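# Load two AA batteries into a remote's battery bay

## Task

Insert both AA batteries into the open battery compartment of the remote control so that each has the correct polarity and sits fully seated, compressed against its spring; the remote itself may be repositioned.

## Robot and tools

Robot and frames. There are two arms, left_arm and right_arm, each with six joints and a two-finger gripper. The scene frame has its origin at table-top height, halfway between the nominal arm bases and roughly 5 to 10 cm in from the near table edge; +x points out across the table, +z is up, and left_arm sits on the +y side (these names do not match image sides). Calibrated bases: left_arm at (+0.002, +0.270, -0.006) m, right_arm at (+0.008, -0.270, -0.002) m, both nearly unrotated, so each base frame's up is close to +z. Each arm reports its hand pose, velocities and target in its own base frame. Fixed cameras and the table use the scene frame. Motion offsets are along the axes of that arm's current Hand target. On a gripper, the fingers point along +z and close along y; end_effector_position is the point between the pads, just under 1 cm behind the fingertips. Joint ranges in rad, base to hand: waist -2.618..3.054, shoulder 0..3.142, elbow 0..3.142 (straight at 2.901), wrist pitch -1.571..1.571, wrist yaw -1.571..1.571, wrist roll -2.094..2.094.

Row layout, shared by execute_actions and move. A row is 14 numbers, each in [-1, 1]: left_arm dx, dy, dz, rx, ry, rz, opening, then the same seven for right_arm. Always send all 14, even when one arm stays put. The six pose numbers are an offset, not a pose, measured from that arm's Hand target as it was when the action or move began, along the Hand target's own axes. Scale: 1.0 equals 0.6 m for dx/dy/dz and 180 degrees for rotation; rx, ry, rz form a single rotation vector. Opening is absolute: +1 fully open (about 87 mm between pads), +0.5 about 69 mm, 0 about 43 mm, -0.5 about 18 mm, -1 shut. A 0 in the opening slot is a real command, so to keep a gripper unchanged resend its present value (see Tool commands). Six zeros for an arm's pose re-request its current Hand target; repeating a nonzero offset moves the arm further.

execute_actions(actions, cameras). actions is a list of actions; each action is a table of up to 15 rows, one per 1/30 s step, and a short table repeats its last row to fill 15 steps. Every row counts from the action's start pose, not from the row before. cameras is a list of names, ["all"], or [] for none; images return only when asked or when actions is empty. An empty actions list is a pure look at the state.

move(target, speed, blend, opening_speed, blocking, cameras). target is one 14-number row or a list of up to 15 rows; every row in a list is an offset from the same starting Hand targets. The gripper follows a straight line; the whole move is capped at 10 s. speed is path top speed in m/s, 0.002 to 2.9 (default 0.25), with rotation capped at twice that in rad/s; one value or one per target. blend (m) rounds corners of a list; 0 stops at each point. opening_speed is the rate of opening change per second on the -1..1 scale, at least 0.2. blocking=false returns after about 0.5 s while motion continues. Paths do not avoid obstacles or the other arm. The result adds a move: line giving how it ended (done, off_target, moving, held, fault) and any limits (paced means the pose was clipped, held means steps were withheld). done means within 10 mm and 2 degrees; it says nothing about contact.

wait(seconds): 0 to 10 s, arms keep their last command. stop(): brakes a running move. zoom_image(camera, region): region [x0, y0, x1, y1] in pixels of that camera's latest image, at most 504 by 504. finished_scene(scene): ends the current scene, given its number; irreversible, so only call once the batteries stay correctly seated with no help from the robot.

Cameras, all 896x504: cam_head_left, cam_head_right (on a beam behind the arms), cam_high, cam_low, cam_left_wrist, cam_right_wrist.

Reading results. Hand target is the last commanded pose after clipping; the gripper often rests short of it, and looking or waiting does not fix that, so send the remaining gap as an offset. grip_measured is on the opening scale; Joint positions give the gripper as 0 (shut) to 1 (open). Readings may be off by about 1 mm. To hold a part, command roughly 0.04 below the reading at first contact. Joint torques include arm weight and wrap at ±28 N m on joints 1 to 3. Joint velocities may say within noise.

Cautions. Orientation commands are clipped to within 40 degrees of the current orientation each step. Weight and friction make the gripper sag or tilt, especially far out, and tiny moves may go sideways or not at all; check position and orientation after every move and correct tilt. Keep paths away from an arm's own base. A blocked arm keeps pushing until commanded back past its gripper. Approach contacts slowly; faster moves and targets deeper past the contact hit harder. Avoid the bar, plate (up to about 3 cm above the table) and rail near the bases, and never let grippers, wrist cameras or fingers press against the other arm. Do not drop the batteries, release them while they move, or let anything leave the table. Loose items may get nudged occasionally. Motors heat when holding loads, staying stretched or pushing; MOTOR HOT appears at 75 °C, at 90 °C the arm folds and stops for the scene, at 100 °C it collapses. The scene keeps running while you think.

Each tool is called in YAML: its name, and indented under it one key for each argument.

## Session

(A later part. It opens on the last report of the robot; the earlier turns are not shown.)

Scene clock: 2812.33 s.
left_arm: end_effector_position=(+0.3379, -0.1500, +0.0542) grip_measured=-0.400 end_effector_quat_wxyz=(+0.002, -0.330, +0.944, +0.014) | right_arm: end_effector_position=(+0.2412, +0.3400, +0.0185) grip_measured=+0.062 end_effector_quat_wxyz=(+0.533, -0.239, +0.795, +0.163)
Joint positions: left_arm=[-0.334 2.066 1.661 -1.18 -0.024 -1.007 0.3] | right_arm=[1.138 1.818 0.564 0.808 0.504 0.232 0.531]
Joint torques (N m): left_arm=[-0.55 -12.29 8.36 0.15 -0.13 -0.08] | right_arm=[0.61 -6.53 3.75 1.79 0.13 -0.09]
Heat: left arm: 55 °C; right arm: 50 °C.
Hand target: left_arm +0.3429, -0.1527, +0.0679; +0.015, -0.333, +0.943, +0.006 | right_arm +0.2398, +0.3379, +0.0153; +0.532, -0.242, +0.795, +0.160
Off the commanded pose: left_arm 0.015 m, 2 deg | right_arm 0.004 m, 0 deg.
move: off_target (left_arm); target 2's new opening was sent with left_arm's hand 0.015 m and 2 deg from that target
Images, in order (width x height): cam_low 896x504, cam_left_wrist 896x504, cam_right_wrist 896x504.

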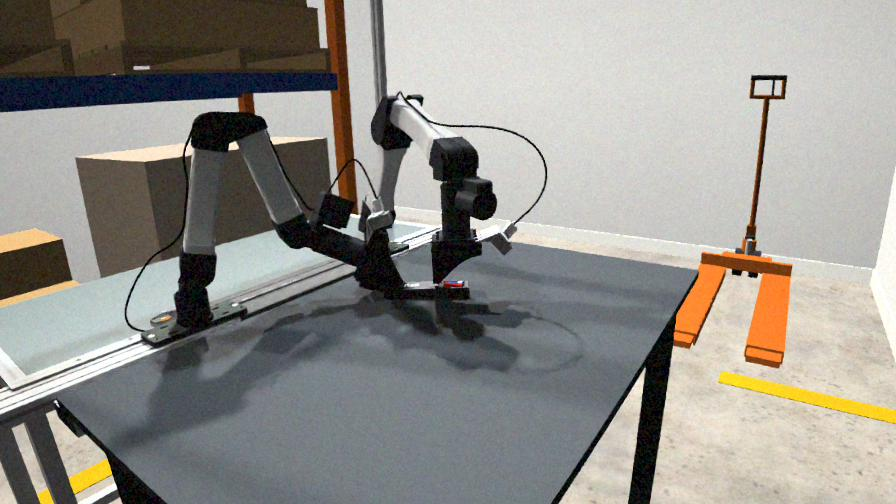

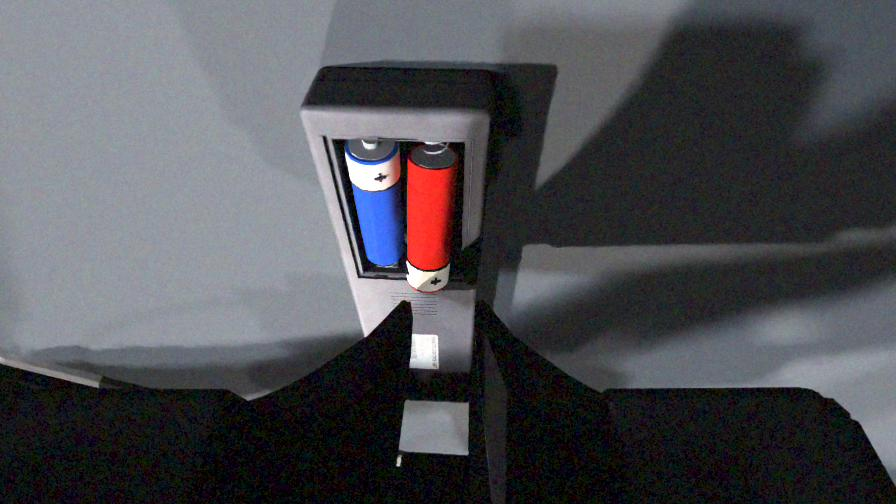

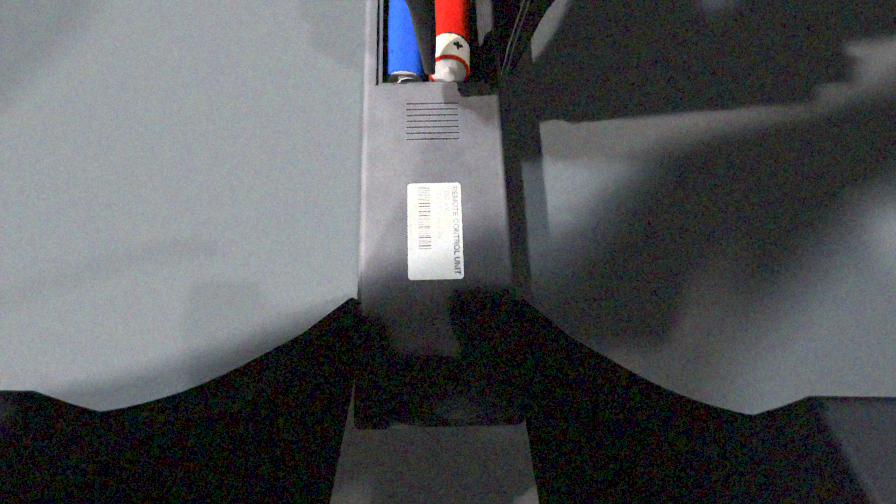

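move:
  target:
    - [-0.012,0.004,-0.003,0,0,0,-0.3,0,0,0,0,0,0,-0.1]
    - [-0.012,0.004,0.04,0,0,0,-0.3,0,0,0,0,0,0,-0.1]
  speed: 0.05
  cameras: ["cam_low","cam_left_wrist","cam_right_wrist"]

zoom_image:
  camera: "cam_left_wrist"
  region: [330, 150, 580, 430]

zoom_image:
  camera: "cam_low"
  region: [409, 245, 493, 305]

zoom_image:
  camera: "cam_right_wrist"
  region: [370, 0, 540, 120]

Scene clock: 2836.53 s.
left_arm: end_effector_position=(+0.3441, -0.1489, +0.0489) grip_measured=-0.300 end_effector_quat_wxyz=(+0.012, -0.332, +0.943, +0.006) | right_arm: end_effector_position=(+0.2412, +0.3400, +0.0185) grip_measured=+0.062 end_effector_quat_wxyz=(+0.533, -0.239, +0.795, +0.163)
Joint positions: left_arm=[-0.326 2.066 1.642 -1.136 -0.024 -1.002 0.35] | right_arm=[1.138 1.818 0.564 0.808 0.504 0.232 0.531]
Joint torques (N m): left_arm=[0.53 -10.07 4.81 0.55 -0.13 0.08] | right_arm=[0.77 -6.63 3.66 1.85 0.19 -0.03]
Heat: left arm: 57 °C; right arm: 50 °C.
Hand target: left_arm +0.3475, -0.1458, +0.0441; +0.015, -0.333, +0.943, +0.006 | right_arm +0.2398, +0.3379, +0.0153; +0.532, -0.242, +0.795, +0.160
Off the commanded pose: left_arm 0.007 m, 0 deg | right_arm 0.004 m, 0 deg.
move: done
Images, in order (width x height): cam_low 896x504, cam_left_wrist 896x504, cam_right_wrist 896x504.

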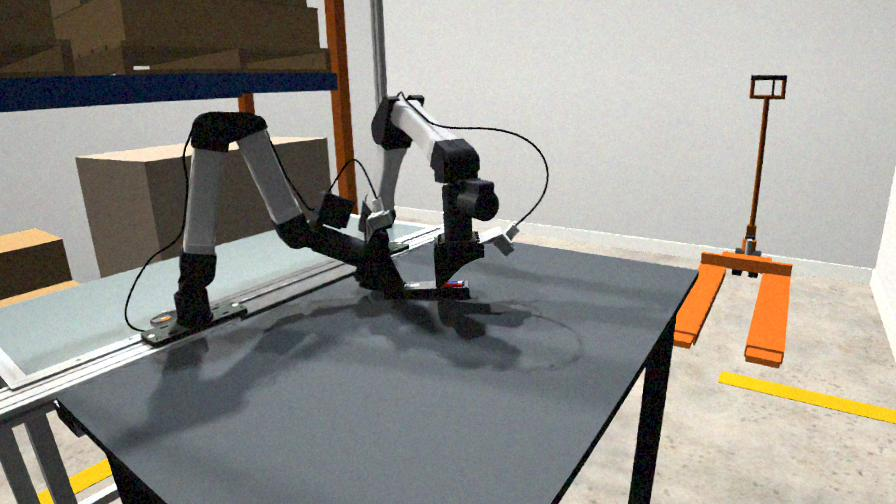

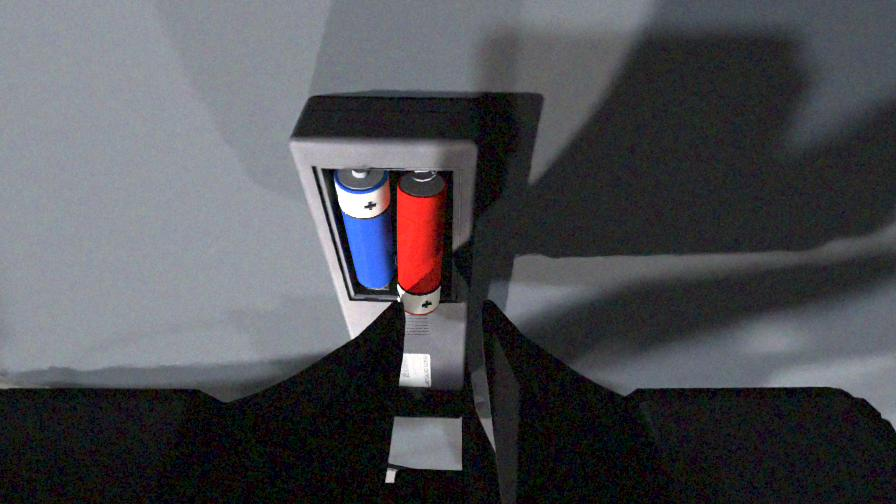

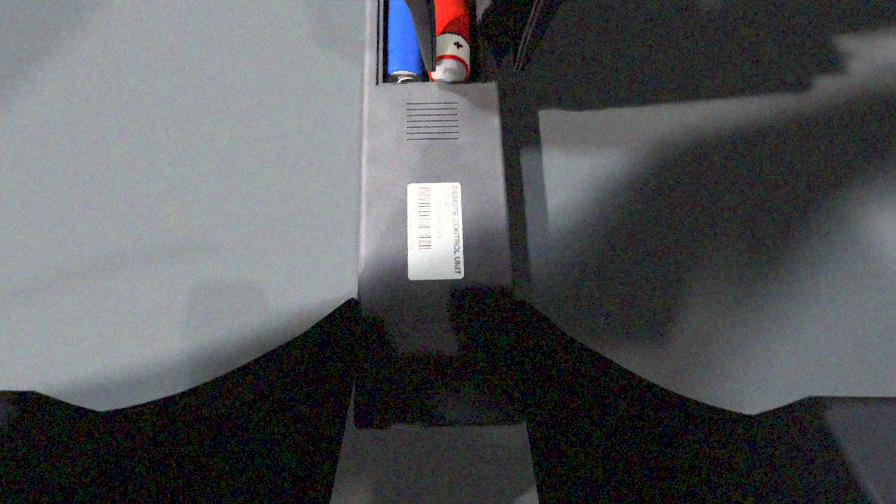

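Scaled by 1.800 from the camera's 896x504 image, which has a finer 1280x720 frame.

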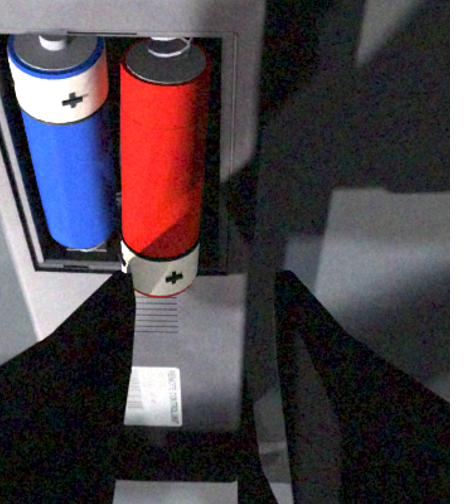

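Scaled by 6.000 from the camera's 896x504 image, which has a finer 1280x720 frame.

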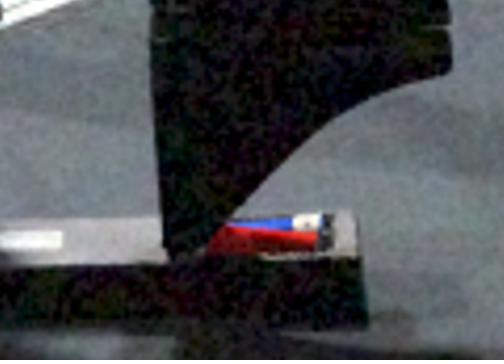

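Scaled by 2.965 from the camera's 896x504 image, which has a finer 1280x720 frame.

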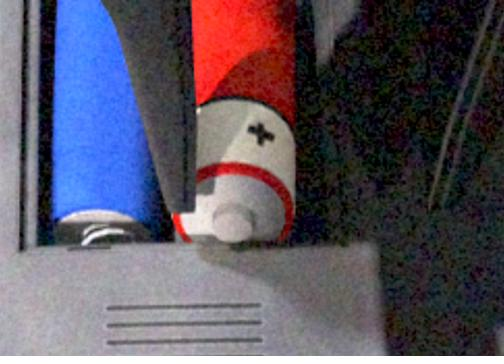

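move:
  target:
    - [0,0.003,-0.003,0,0,0,-0.8,0,0,0,0,0,0,-0.1]
  opening_speed: 0.6
  speed: 0.05
  cameras: ["cam_low","cam_left_wrist","cam_right_wrist"]

zoom_image:
  camera: "cam_left_wrist"
  region: [330, 150, 580, 430]

zoom_image:
  camera: "cam_low"
  region: [409, 245, 493, 305]

zoom_image:
  camera: "cam_right_wrist"
  region: [370, 0, 540, 120]

Scene clock: 2852.13 s.
left_arm: end_effector_position=(+0.3406, -0.1457, +0.0493) grip_measured=-0.798 end_effector_quat_wxyz=(+0.005, -0.329, +0.944, +0.011) | right_arm: end_effector_position=(+0.2415, +0.3395, +0.0185) grip_measured=+0.062 end_effector_quat_wxyz=(+0.534, -0.238, +0.795, +0.162)
Joint positions: left_arm=[-0.321 2.066 1.642 -1.152 -0.024 -0.993 0.101] | right_arm=[1.138 1.818 0.564 0.807 0.508 0.233 0.531]
Joint torques (N m): left_arm=[0.31 -10.67 4.49 0.65 -0.13 0.01] | right_arm=[0.69 -6.6 3.81 1.81 0.13 -0.06]
Heat: left arm: 57 °C; right arm: 50 °C.
Hand target: left_arm +0.3464, -0.1444, +0.0459; +0.015, -0.333, +0.943, +0.006 | right_arm +0.2398, +0.3379, +0.0152; +0.532, -0.242, +0.795, +0.160
Off the commanded pose: left_arm 0.007 m, 1 deg | right_arm 0.004 m, 1 deg.
move: done
Images, in order (width x height): cam_low 896x504, cam_left_wrist 896x504, cam_right_wrist 896x504.

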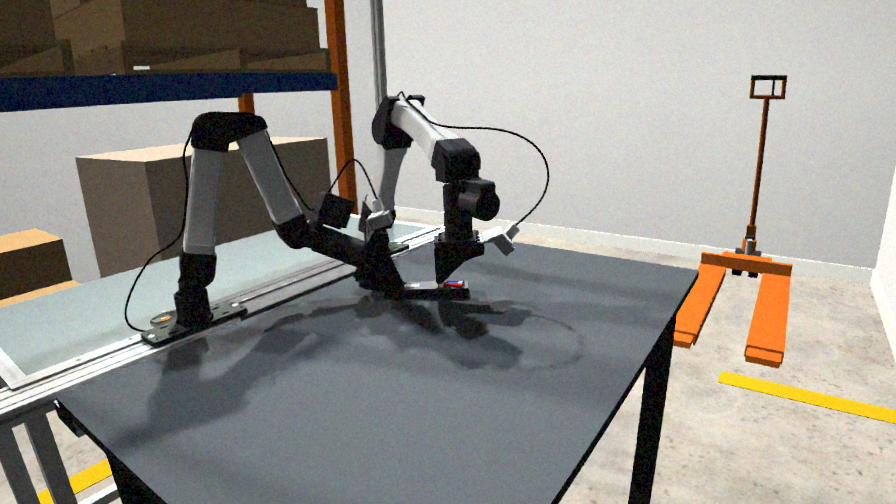

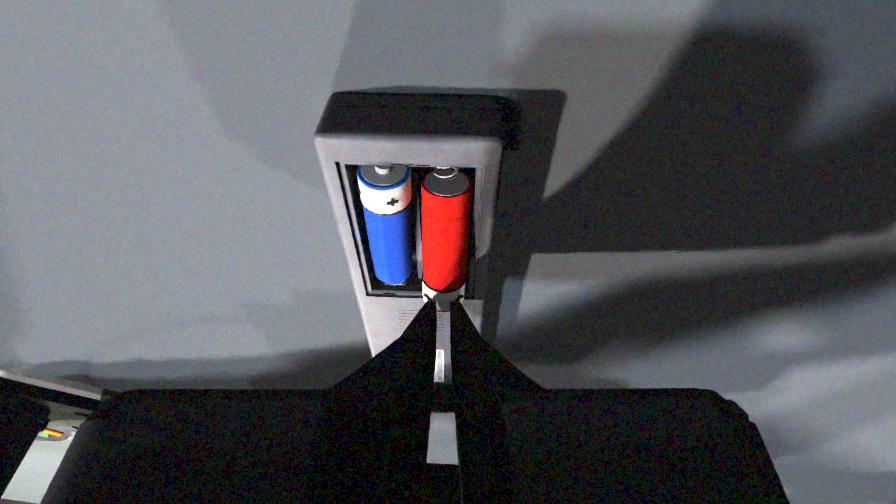

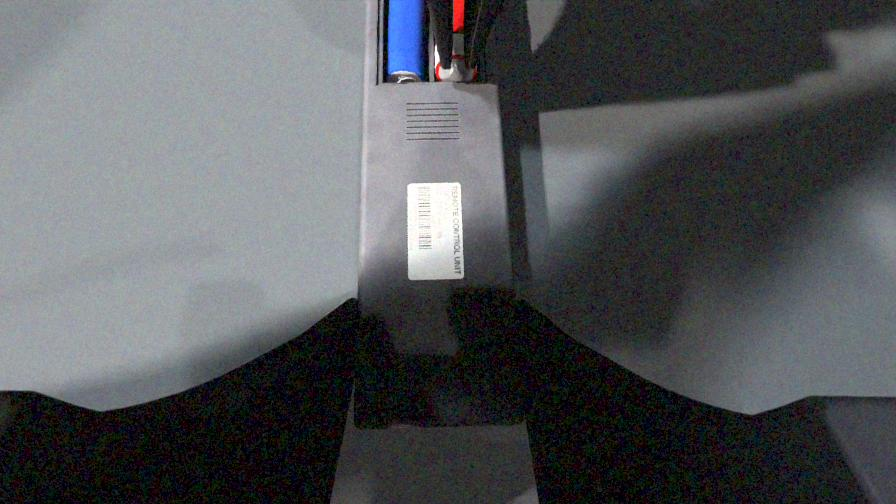

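Scaled by 1.800 from the camera's 896x504 image, which has a finer 1280x720 frame.

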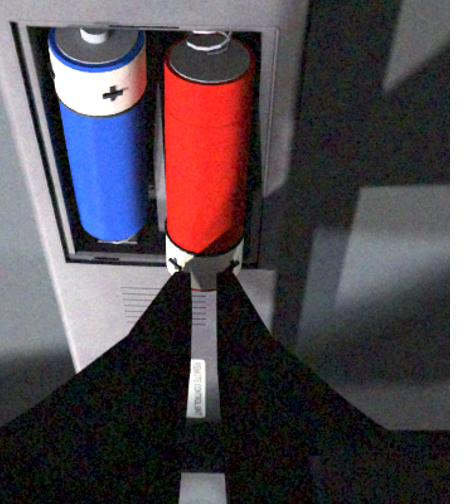

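Scaled by 6.000 from the camera's 896x504 image, which has a finer 1280x720 frame.

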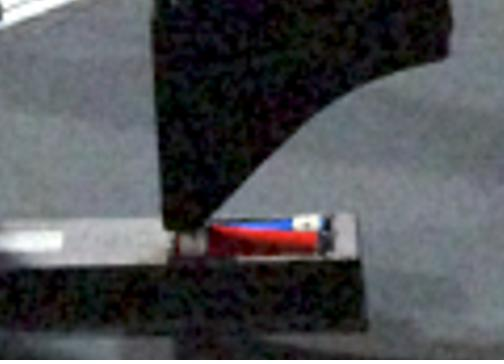

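Scaled by 2.965 from the camera's 896x504 image, which has a finer 1280x720 frame.

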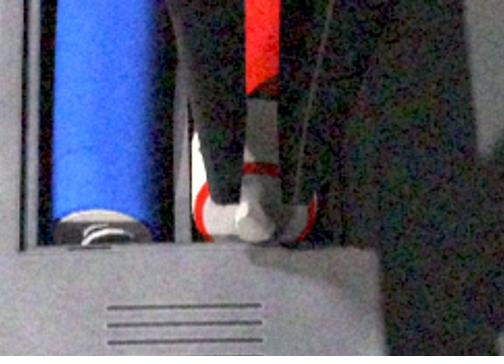

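move:
  target:
    - [0.004,0.003,0.03,0,0,0,-0.78,0,0,0,0,0,0,-0.1]
    - [0.004,0.003,0.07,0,0,0,-0.78,0,0,0,0,0,0,-0.1]
  speed: 0.05
  cameras: ["cam_low","cam_left_wrist","cam_right_wrist"]

zoom_image:
  camera: "cam_low"
  region: [409, 245, 493, 305]

zoom_image:
  camera: "cam_right_wrist"
  region: [370, 0, 540, 120]

Scene clock: 2862.37 s.
left_arm: end_effector_position=(+0.3417, -0.1454, +0.0381) grip_measured=-0.780 end_effector_quat_wxyz=(+0.019, -0.333, +0.943, -0.007) | right_arm: end_effector_position=(+0.2415, +0.3396, +0.0185) grip_measured=+0.062 end_effector_quat_wxyz=(+0.534, -0.238, +0.795, +0.162)
Joint positions: left_arm=[-0.314 2.034 1.55 -1.047 -0.012 -0.992 0.11] | right_arm=[1.138 1.818 0.564 0.807 0.508 0.234 0.531]
Joint torques (N m): left_arm=[-0.27 -5.22 1.46 1.16 -0.23 0.01] | right_arm=[0.65 -6.6 3.75 1.8 0.08 -0.03]
Heat: left arm: 57 °C; right arm: 50 °C.
Hand target: left_arm +0.3445, -0.1436, +0.0039; +0.015, -0.333, +0.943, +0.006 | right_arm +0.2398, +0.3380, +0.0153; +0.532, -0.242, +0.795, +0.160
Off the commanded pose: left_arm 0.034 m, 2 deg | right_arm 0.004 m, 1 deg.
move: off_target (left_arm)
Images, in order (width x height): cam_low 896x504, cam_left_wrist 896x504, cam_right_wrist 896x504.

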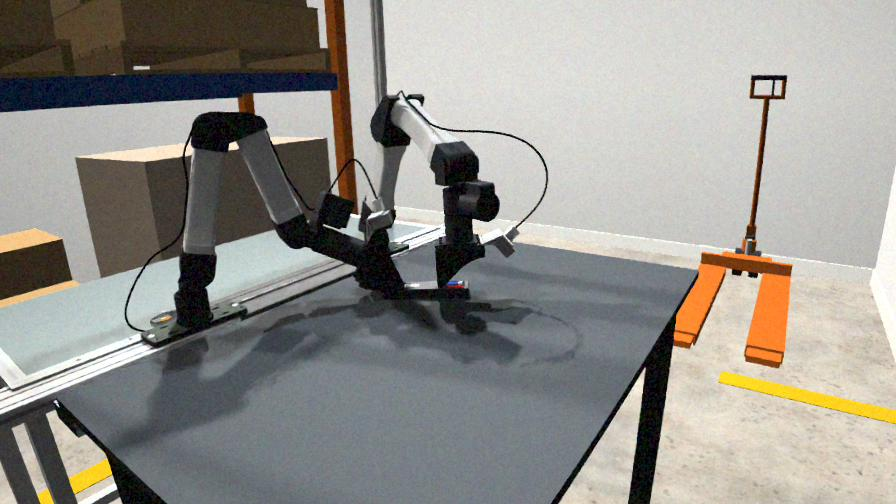

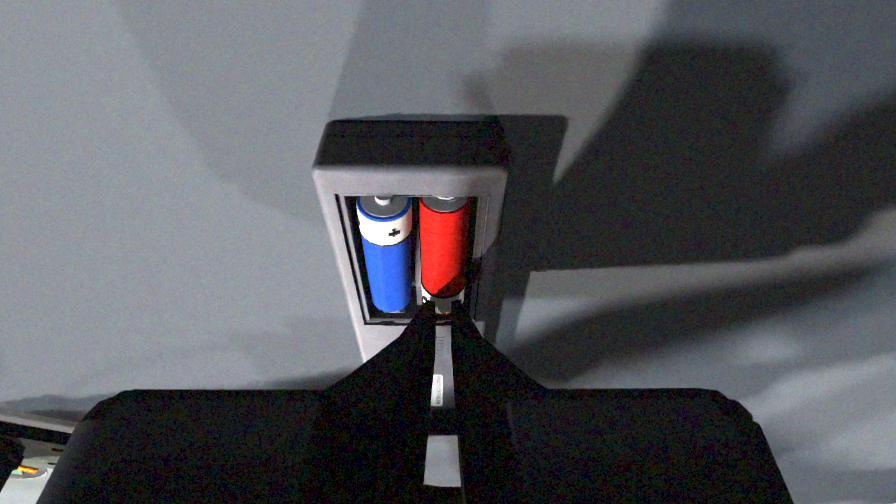

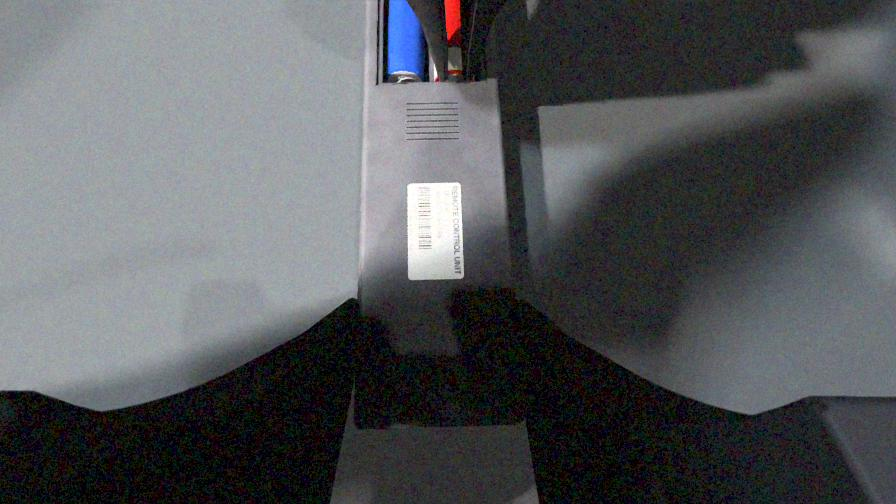

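Scaled by 6.000 from the camera's 896x504 image, which has a finer 1280x720 frame.

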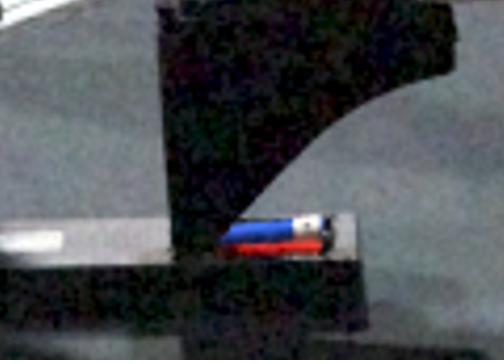

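Scaled by 2.965 from the camera's 896x504 image, which has a finer 1280x720 frame.

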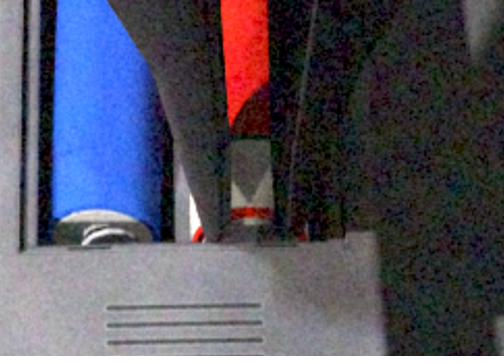

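move:
  target:
    - [0,0,-0.06,0,0,0,-0.78,0,0,0,0,0,0,-0.1]
    - [0.02,0,-0.2,0,0,0,-0.78,0,0,0,0,0,0,-0.1]
  speed: 0.1
  blend: [0.02,0]
  cameras: ["cam_low","cam_left_wrist","cam_right_wrist"]

zoom_image:
  camera: "cam_left_wrist"
  region: [330, 60, 580, 340]

zoom_image:
  camera: "cam_low"
  region: [409, 245, 493, 305]

zoom_image:
  camera: "cam_right_wrist"
  region: [370, 0, 540, 120]

Scene clock: 2876.87 s.
left_arm: end_effector_position=(+0.3290, -0.1535, +0.1043) grip_measured=-0.780 end_effector_quat_wxyz=(-0.008, -0.331, +0.944, +0.014) | right_arm: end_effector_position=(+0.2415, +0.3396, +0.0185) grip_measured=+0.062 end_effector_quat_wxyz=(+0.534, -0.238, +0.795, +0.162)
Joint positions: left_arm=[-0.344 2.037 1.814 -1.378 -0.011 -1.019 0.11] | right_arm=[1.138 1.818 0.564 0.807 0.508 0.234 0.531]
Joint torques (N m): left_arm=[-0.64 -13.56 8.35 0.13 -0.25 -0.07] | right_arm=[0.62 -6.65 3.63 1.82 0.09 -0.07]
Heat: left arm: 55 °C; right arm: 50 °C.
Hand target: left_arm +0.3322, -0.1537, +0.1235; +0.015, -0.333, +0.943, +0.005 | right_arm +0.2398, +0.3380, +0.0153; +0.532, -0.242, +0.795, +0.160
Off the commanded pose: left_arm 0.019 m, 3 deg | right_arm 0.004 m, 1 deg.
move: off_target (left_arm); blend cut to 0.017 m at target 1
Images, in order (width x height): cam_low 896x504, cam_left_wrist 896x504, cam_right_wrist 896x504.

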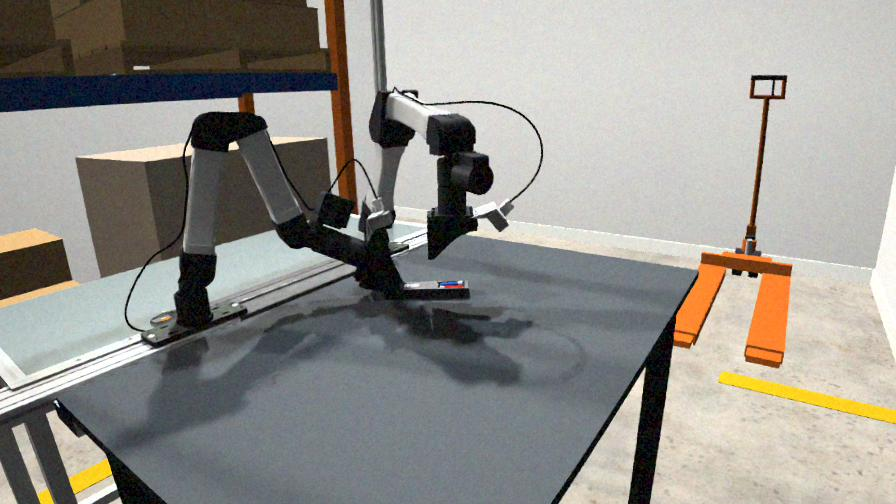

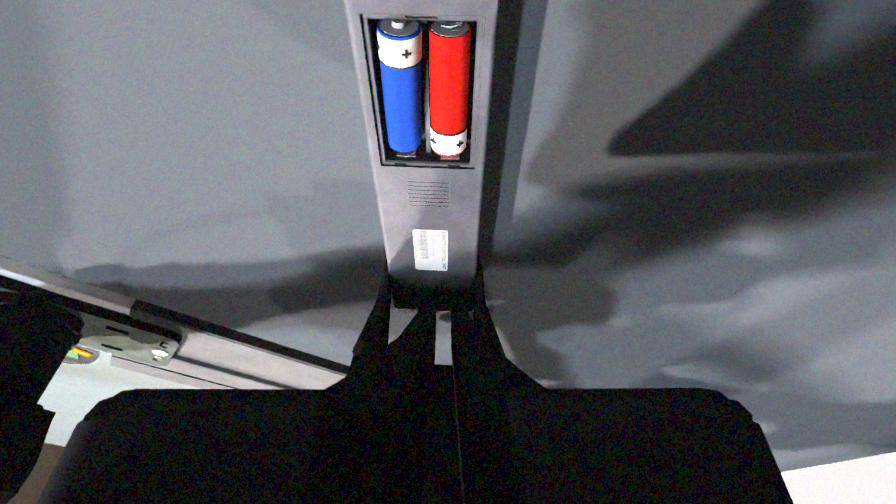

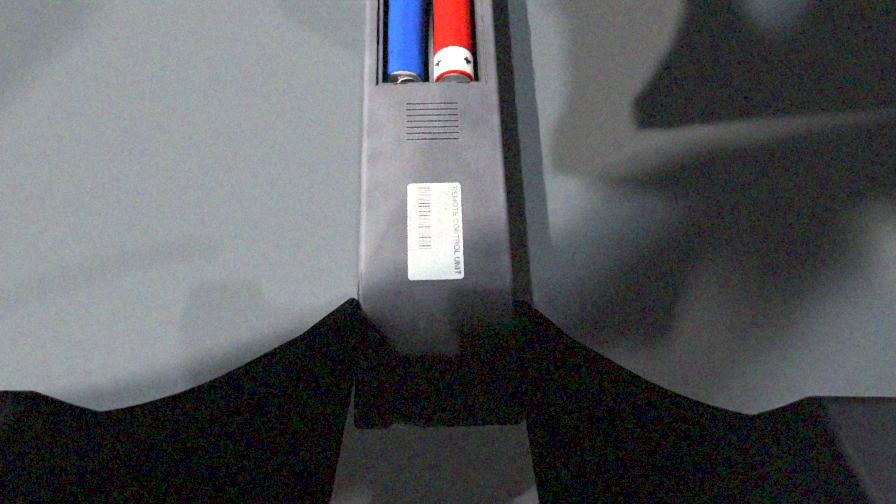

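Scaled by 1.800 from the camera's 896x504 image, which has a finer 1280x720 frame.

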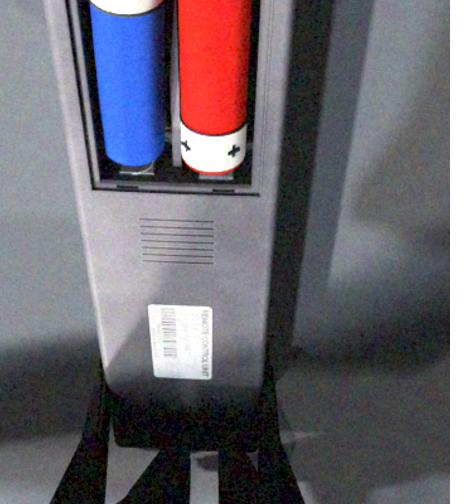

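Scaled by 6.000 from the camera's 896x504 image, which has a finer 1280x720 frame.

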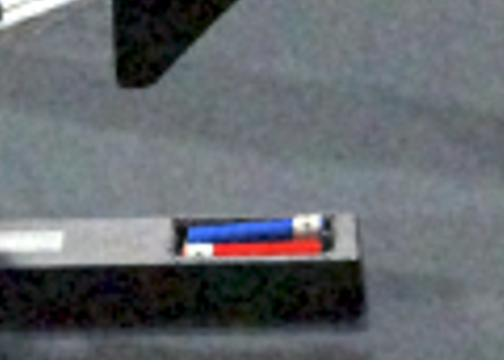

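Scaled by 2.965 from the camera's 896x504 image, which has a finer 1280x720 frame.

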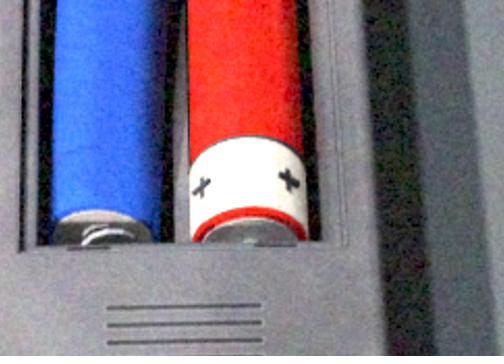

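zoom_image:
  camera: "cam_low"
  region: [432, 276, 474, 300]

zoom_image:
  camera: "cam_left_wrist"
  region: [350, 0, 510, 180]

Scaled by 12.000 from the camera's 896x504 image, which has a finer 1280x720 frame.

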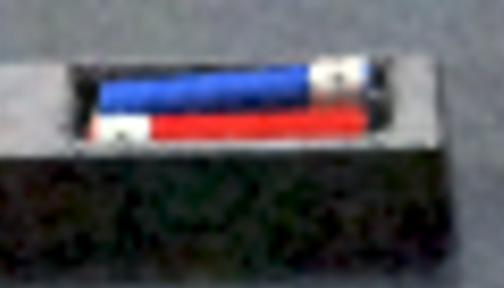

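Scaled by 2.800 from the camera's 896x504 image, which has a finer 1280x720 frame.

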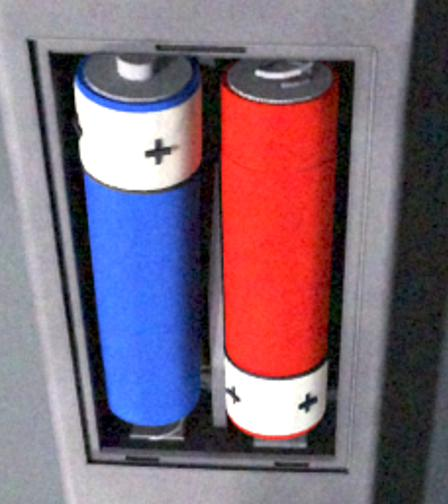

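move:
  target:
    - [-0.085,0.03,0.065,0,0,0,-0.75,0,0,0,0,0,0,-0.1]
  speed: 0.1
  cameras: ["cam_low","cam_left_wrist","cam_high","cam_head_left"]

zoom_image:
  camera: "cam_left_wrist"
  region: [330, 150, 580, 430]

zoom_image:
  camera: "cam_low"
  region: [409, 245, 493, 305]

Scene clock: 2910.70 s.
left_arm: end_effector_position=(+0.3587, -0.1100, +0.0925) grip_measured=-0.750 end_effector_quat_wxyz=(+0.012, -0.335, +0.942, +0.000) | right_arm: end_effector_position=(+0.2415, +0.3396, +0.0185) grip_measured=+0.062 end_effector_quat_wxyz=(+0.534, -0.238, +0.795, +0.162)
Joint positions: left_arm=[-0.217 2.055 1.797 -1.294 -0.013 -0.899 0.125] | right_arm=[1.138 1.818 0.564 0.807 0.508 0.234 0.531]
Joint torques (N m): left_arm=[0.03 -9.76 5 0.54 -0.2 0.08] | right_arm=[0.72 -6.72 3.79 1.8 0.09 -0.08]
Heat: left arm: 58 °C; right arm: 50 °C.
Hand target: left_arm +0.3616, -0.1068, +0.0862; +0.015, -0.333, +0.943, +0.006 | right_arm +0.2398, +0.3380, +0.0153; +0.532, -0.242, +0.795, +0.160
Off the commanded pose: left_arm 0.008 m, 1 deg | right_arm 0.004 m, 1 deg.
move: done
Images, in order (width x height): cam_head_left 896x504, cam_high 896x504, cam_low 896x504, cam_left_wrist 896x504.

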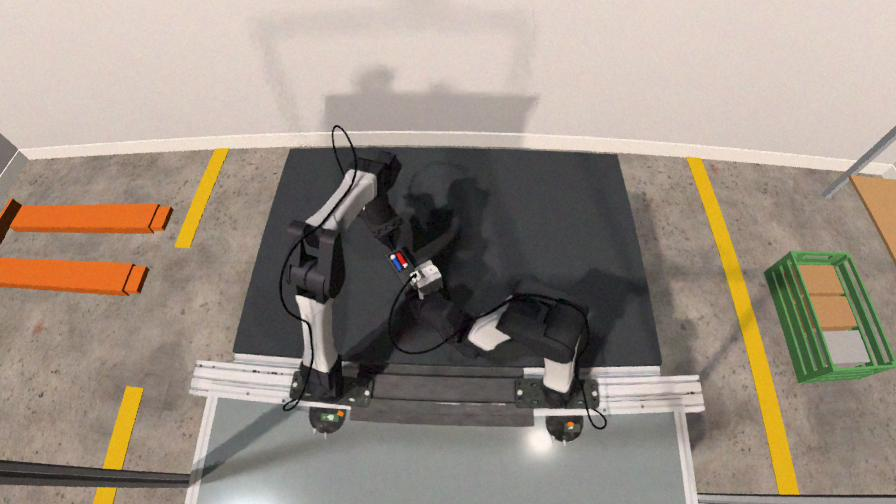

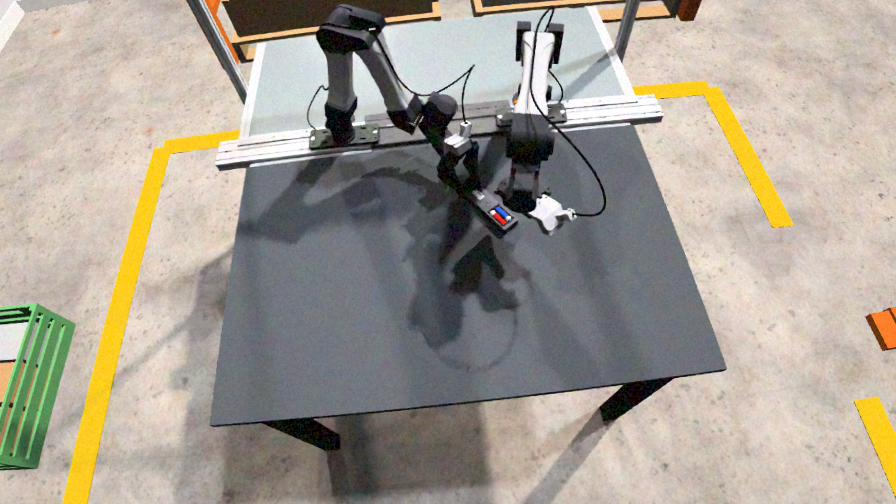

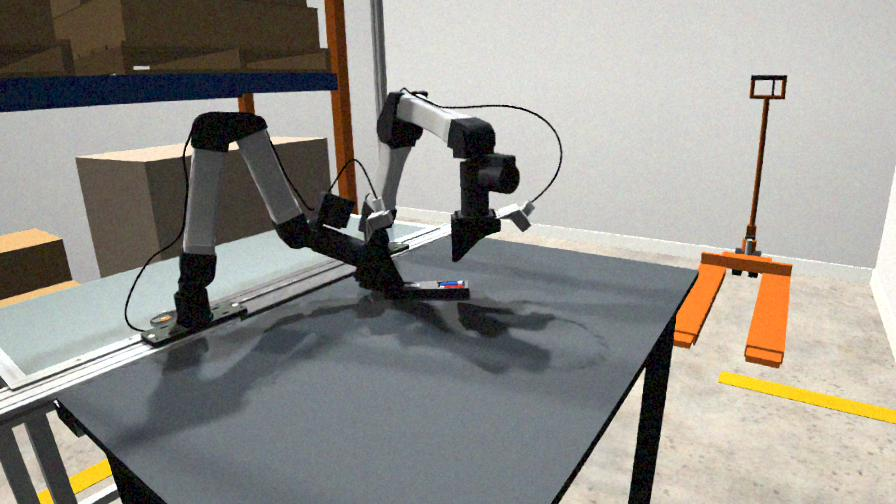

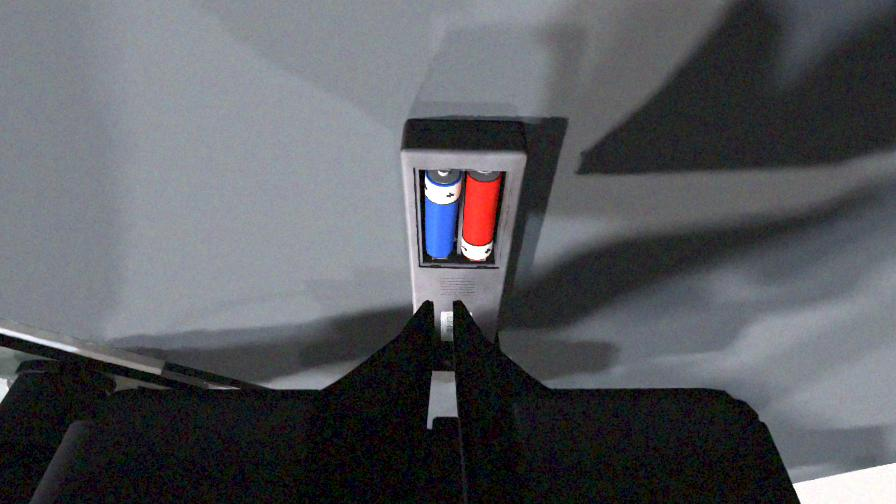

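Scaled by 1.800 from the camera's 896x504 image, which has a finer 1280x720 frame.

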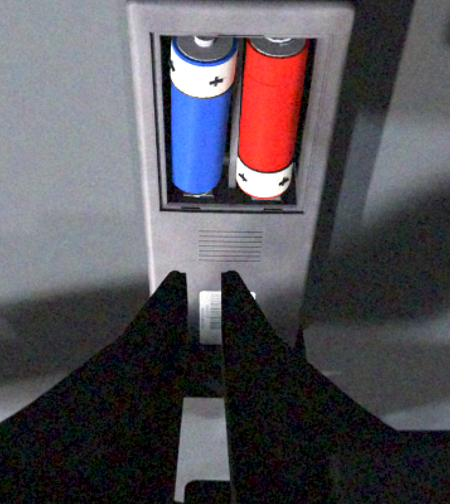

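Scaled by 6.000 from the camera's 896x504 image, which has a finer 1280x720 frame.

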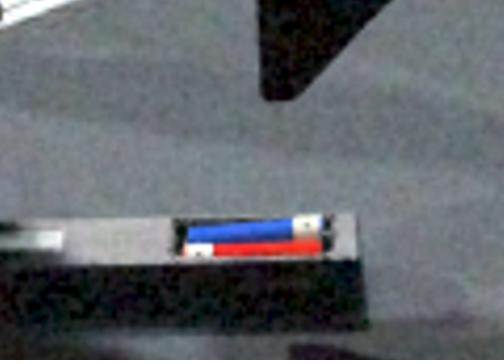

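move:
  target:
    - [-0.007,0,0.05,0,0,0,-0.75,0,0,0,0,0,0,-0.1]
    - [-0.007,0,0.085,0,0,0,-0.75,0,0,0,0,0,0,-0.1]
  speed: 0.05
  cameras: ["cam_low","cam_left_wrist"]

zoom_image:
  camera: "cam_left_wrist"
  region: [330, 150, 580, 430]

zoom_image:
  camera: "cam_low"
  region: [409, 245, 493, 305]

Scene clock: 2920.90 s.
left_arm: end_effector_position=(+0.3614, -0.1082, +0.0440) grip_measured=-0.750 end_effector_quat_wxyz=(+0.009, -0.332, +0.943, +0.002) | right_arm: end_effector_position=(+0.2415, +0.3396, +0.0184) grip_measured=+0.062 end_effector_quat_wxyz=(+0.534, -0.238, +0.795, +0.162)
Joint positions: left_arm=[-0.211 2.092 1.659 -1.125 -0.012 -0.887 0.125] | right_arm=[1.138 1.818 0.564 0.807 0.508 0.234 0.531]
Joint torques (N m): left_arm=[0.5 -9.63 4.6 0.66 -0.21 0.09] | right_arm=[0.8 -6.64 3.77 1.87 0.09 -0.1]
Heat: left arm: 58 °C; right arm: 50 °C.
Hand target: left_arm +0.3661, -0.1032, +0.0354; +0.015, -0.333, +0.943, +0.006 | right_arm +0.2398, +0.3380, +0.0153; +0.532, -0.242, +0.795, +0.160
Off the commanded pose: left_arm 0.011 m, 1 deg | right_arm 0.004 m, 1 deg.
move: off_target (left_arm)
Images, in order (width x height): cam_low 896x504, cam_left_wrist 896x504.

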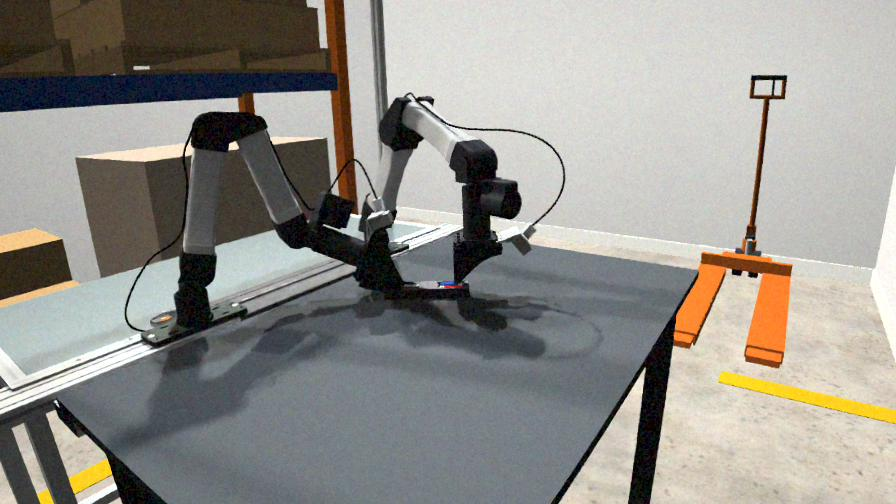

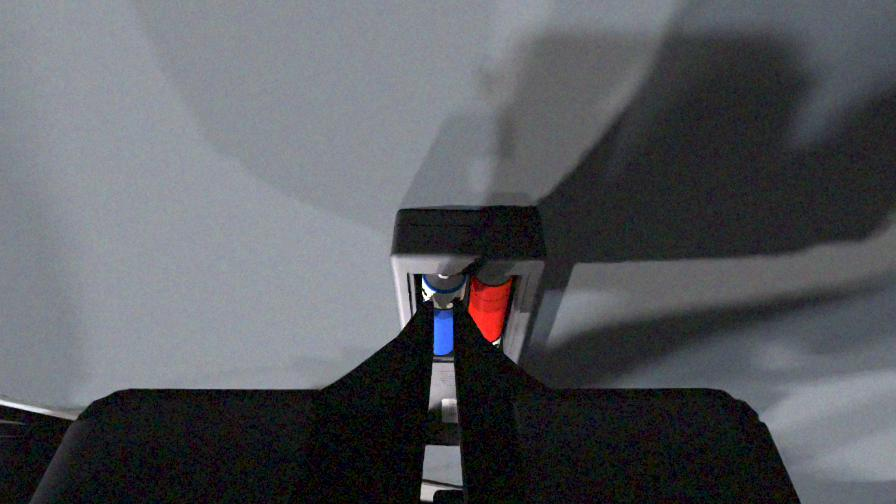

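Scaled by 1.800 from the camera's 896x504 image, which has a finer 1280x720 frame.

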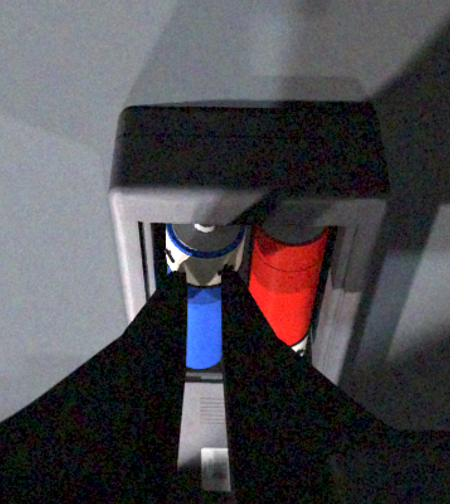

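Scaled by 6.000 from the camera's 896x504 image, which has a finer 1280x720 frame.

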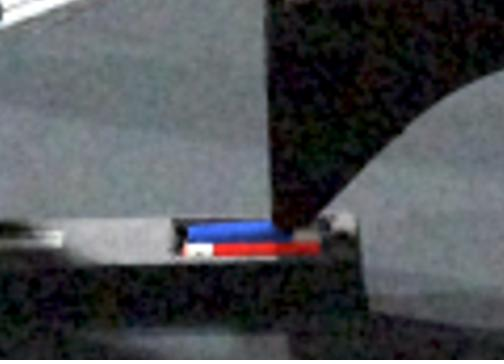

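move:
  target:
    - [0,0,0.05,0,0,0,-0.77,0,0,0,0,0,0,-0.1]
  speed: 0.04
  cameras: ["cam_low","cam_left_wrist"]

zoom_image:
  camera: "cam_low"
  region: [409, 245, 493, 305]

Scene clock: 2928.30 s.
left_arm: end_effector_position=(+0.3600, -0.1104, +0.0405) grip_measured=-0.769 end_effector_quat_wxyz=(+0.011, -0.331, +0.944, -0.014) | right_arm: end_effector_position=(+0.2415, +0.3396, +0.0184) grip_measured=+0.062 end_effector_quat_wxyz=(+0.534, -0.238, +0.795, +0.162)
Joint positions: left_arm=[-0.206 2.073 1.615 -1.08 0.013 -0.881 0.116] | right_arm=[1.138 1.818 0.564 0.807 0.508 0.234 0.531]
Joint torques (N m): left_arm=[0.25 -5.61 1.58 1.2 -0.42 0.01] | right_arm=[0.54 -6.57 3.71 1.82 0.11 -0.08]
Heat: left arm: 58 °C; right arm: 50 °C.
Hand target: left_arm +0.3667, -0.1026, +0.0053; +0.015, -0.333, +0.943, +0.006 | right_arm +0.2398, +0.3380, +0.0153; +0.532, -0.242, +0.795, +0.160
Off the commanded pose: left_arm 0.037 m, 2 deg | right_arm 0.004 m, 1 deg.
move: off_target (left_arm)
Images, in order (width x height): cam_low 896x504, cam_left_wrist 896x504.

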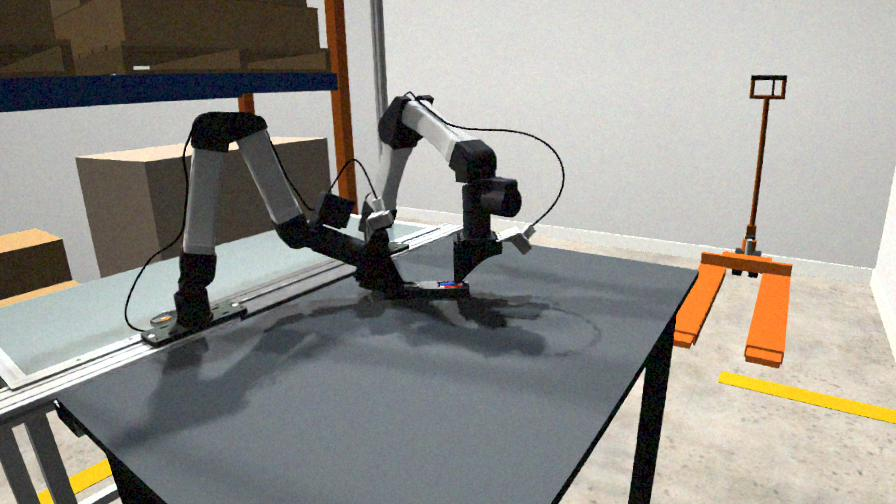

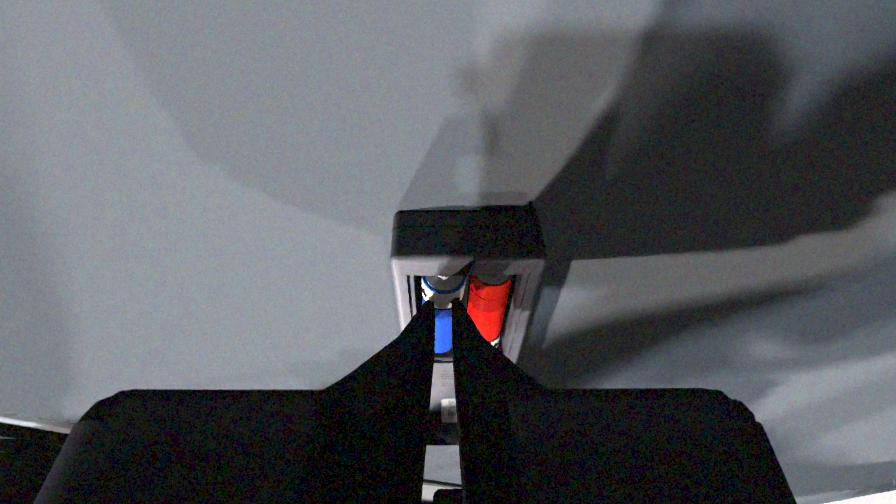

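Scaled by 6.000 from the camera's 896x504 image, which has a finer 1280x720 frame.

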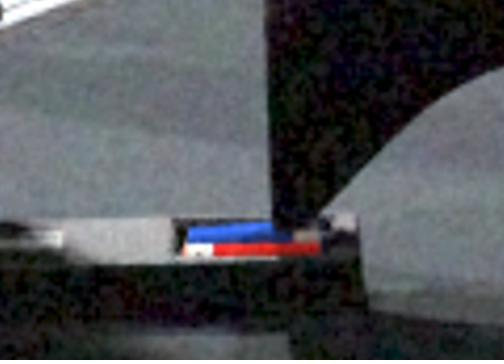

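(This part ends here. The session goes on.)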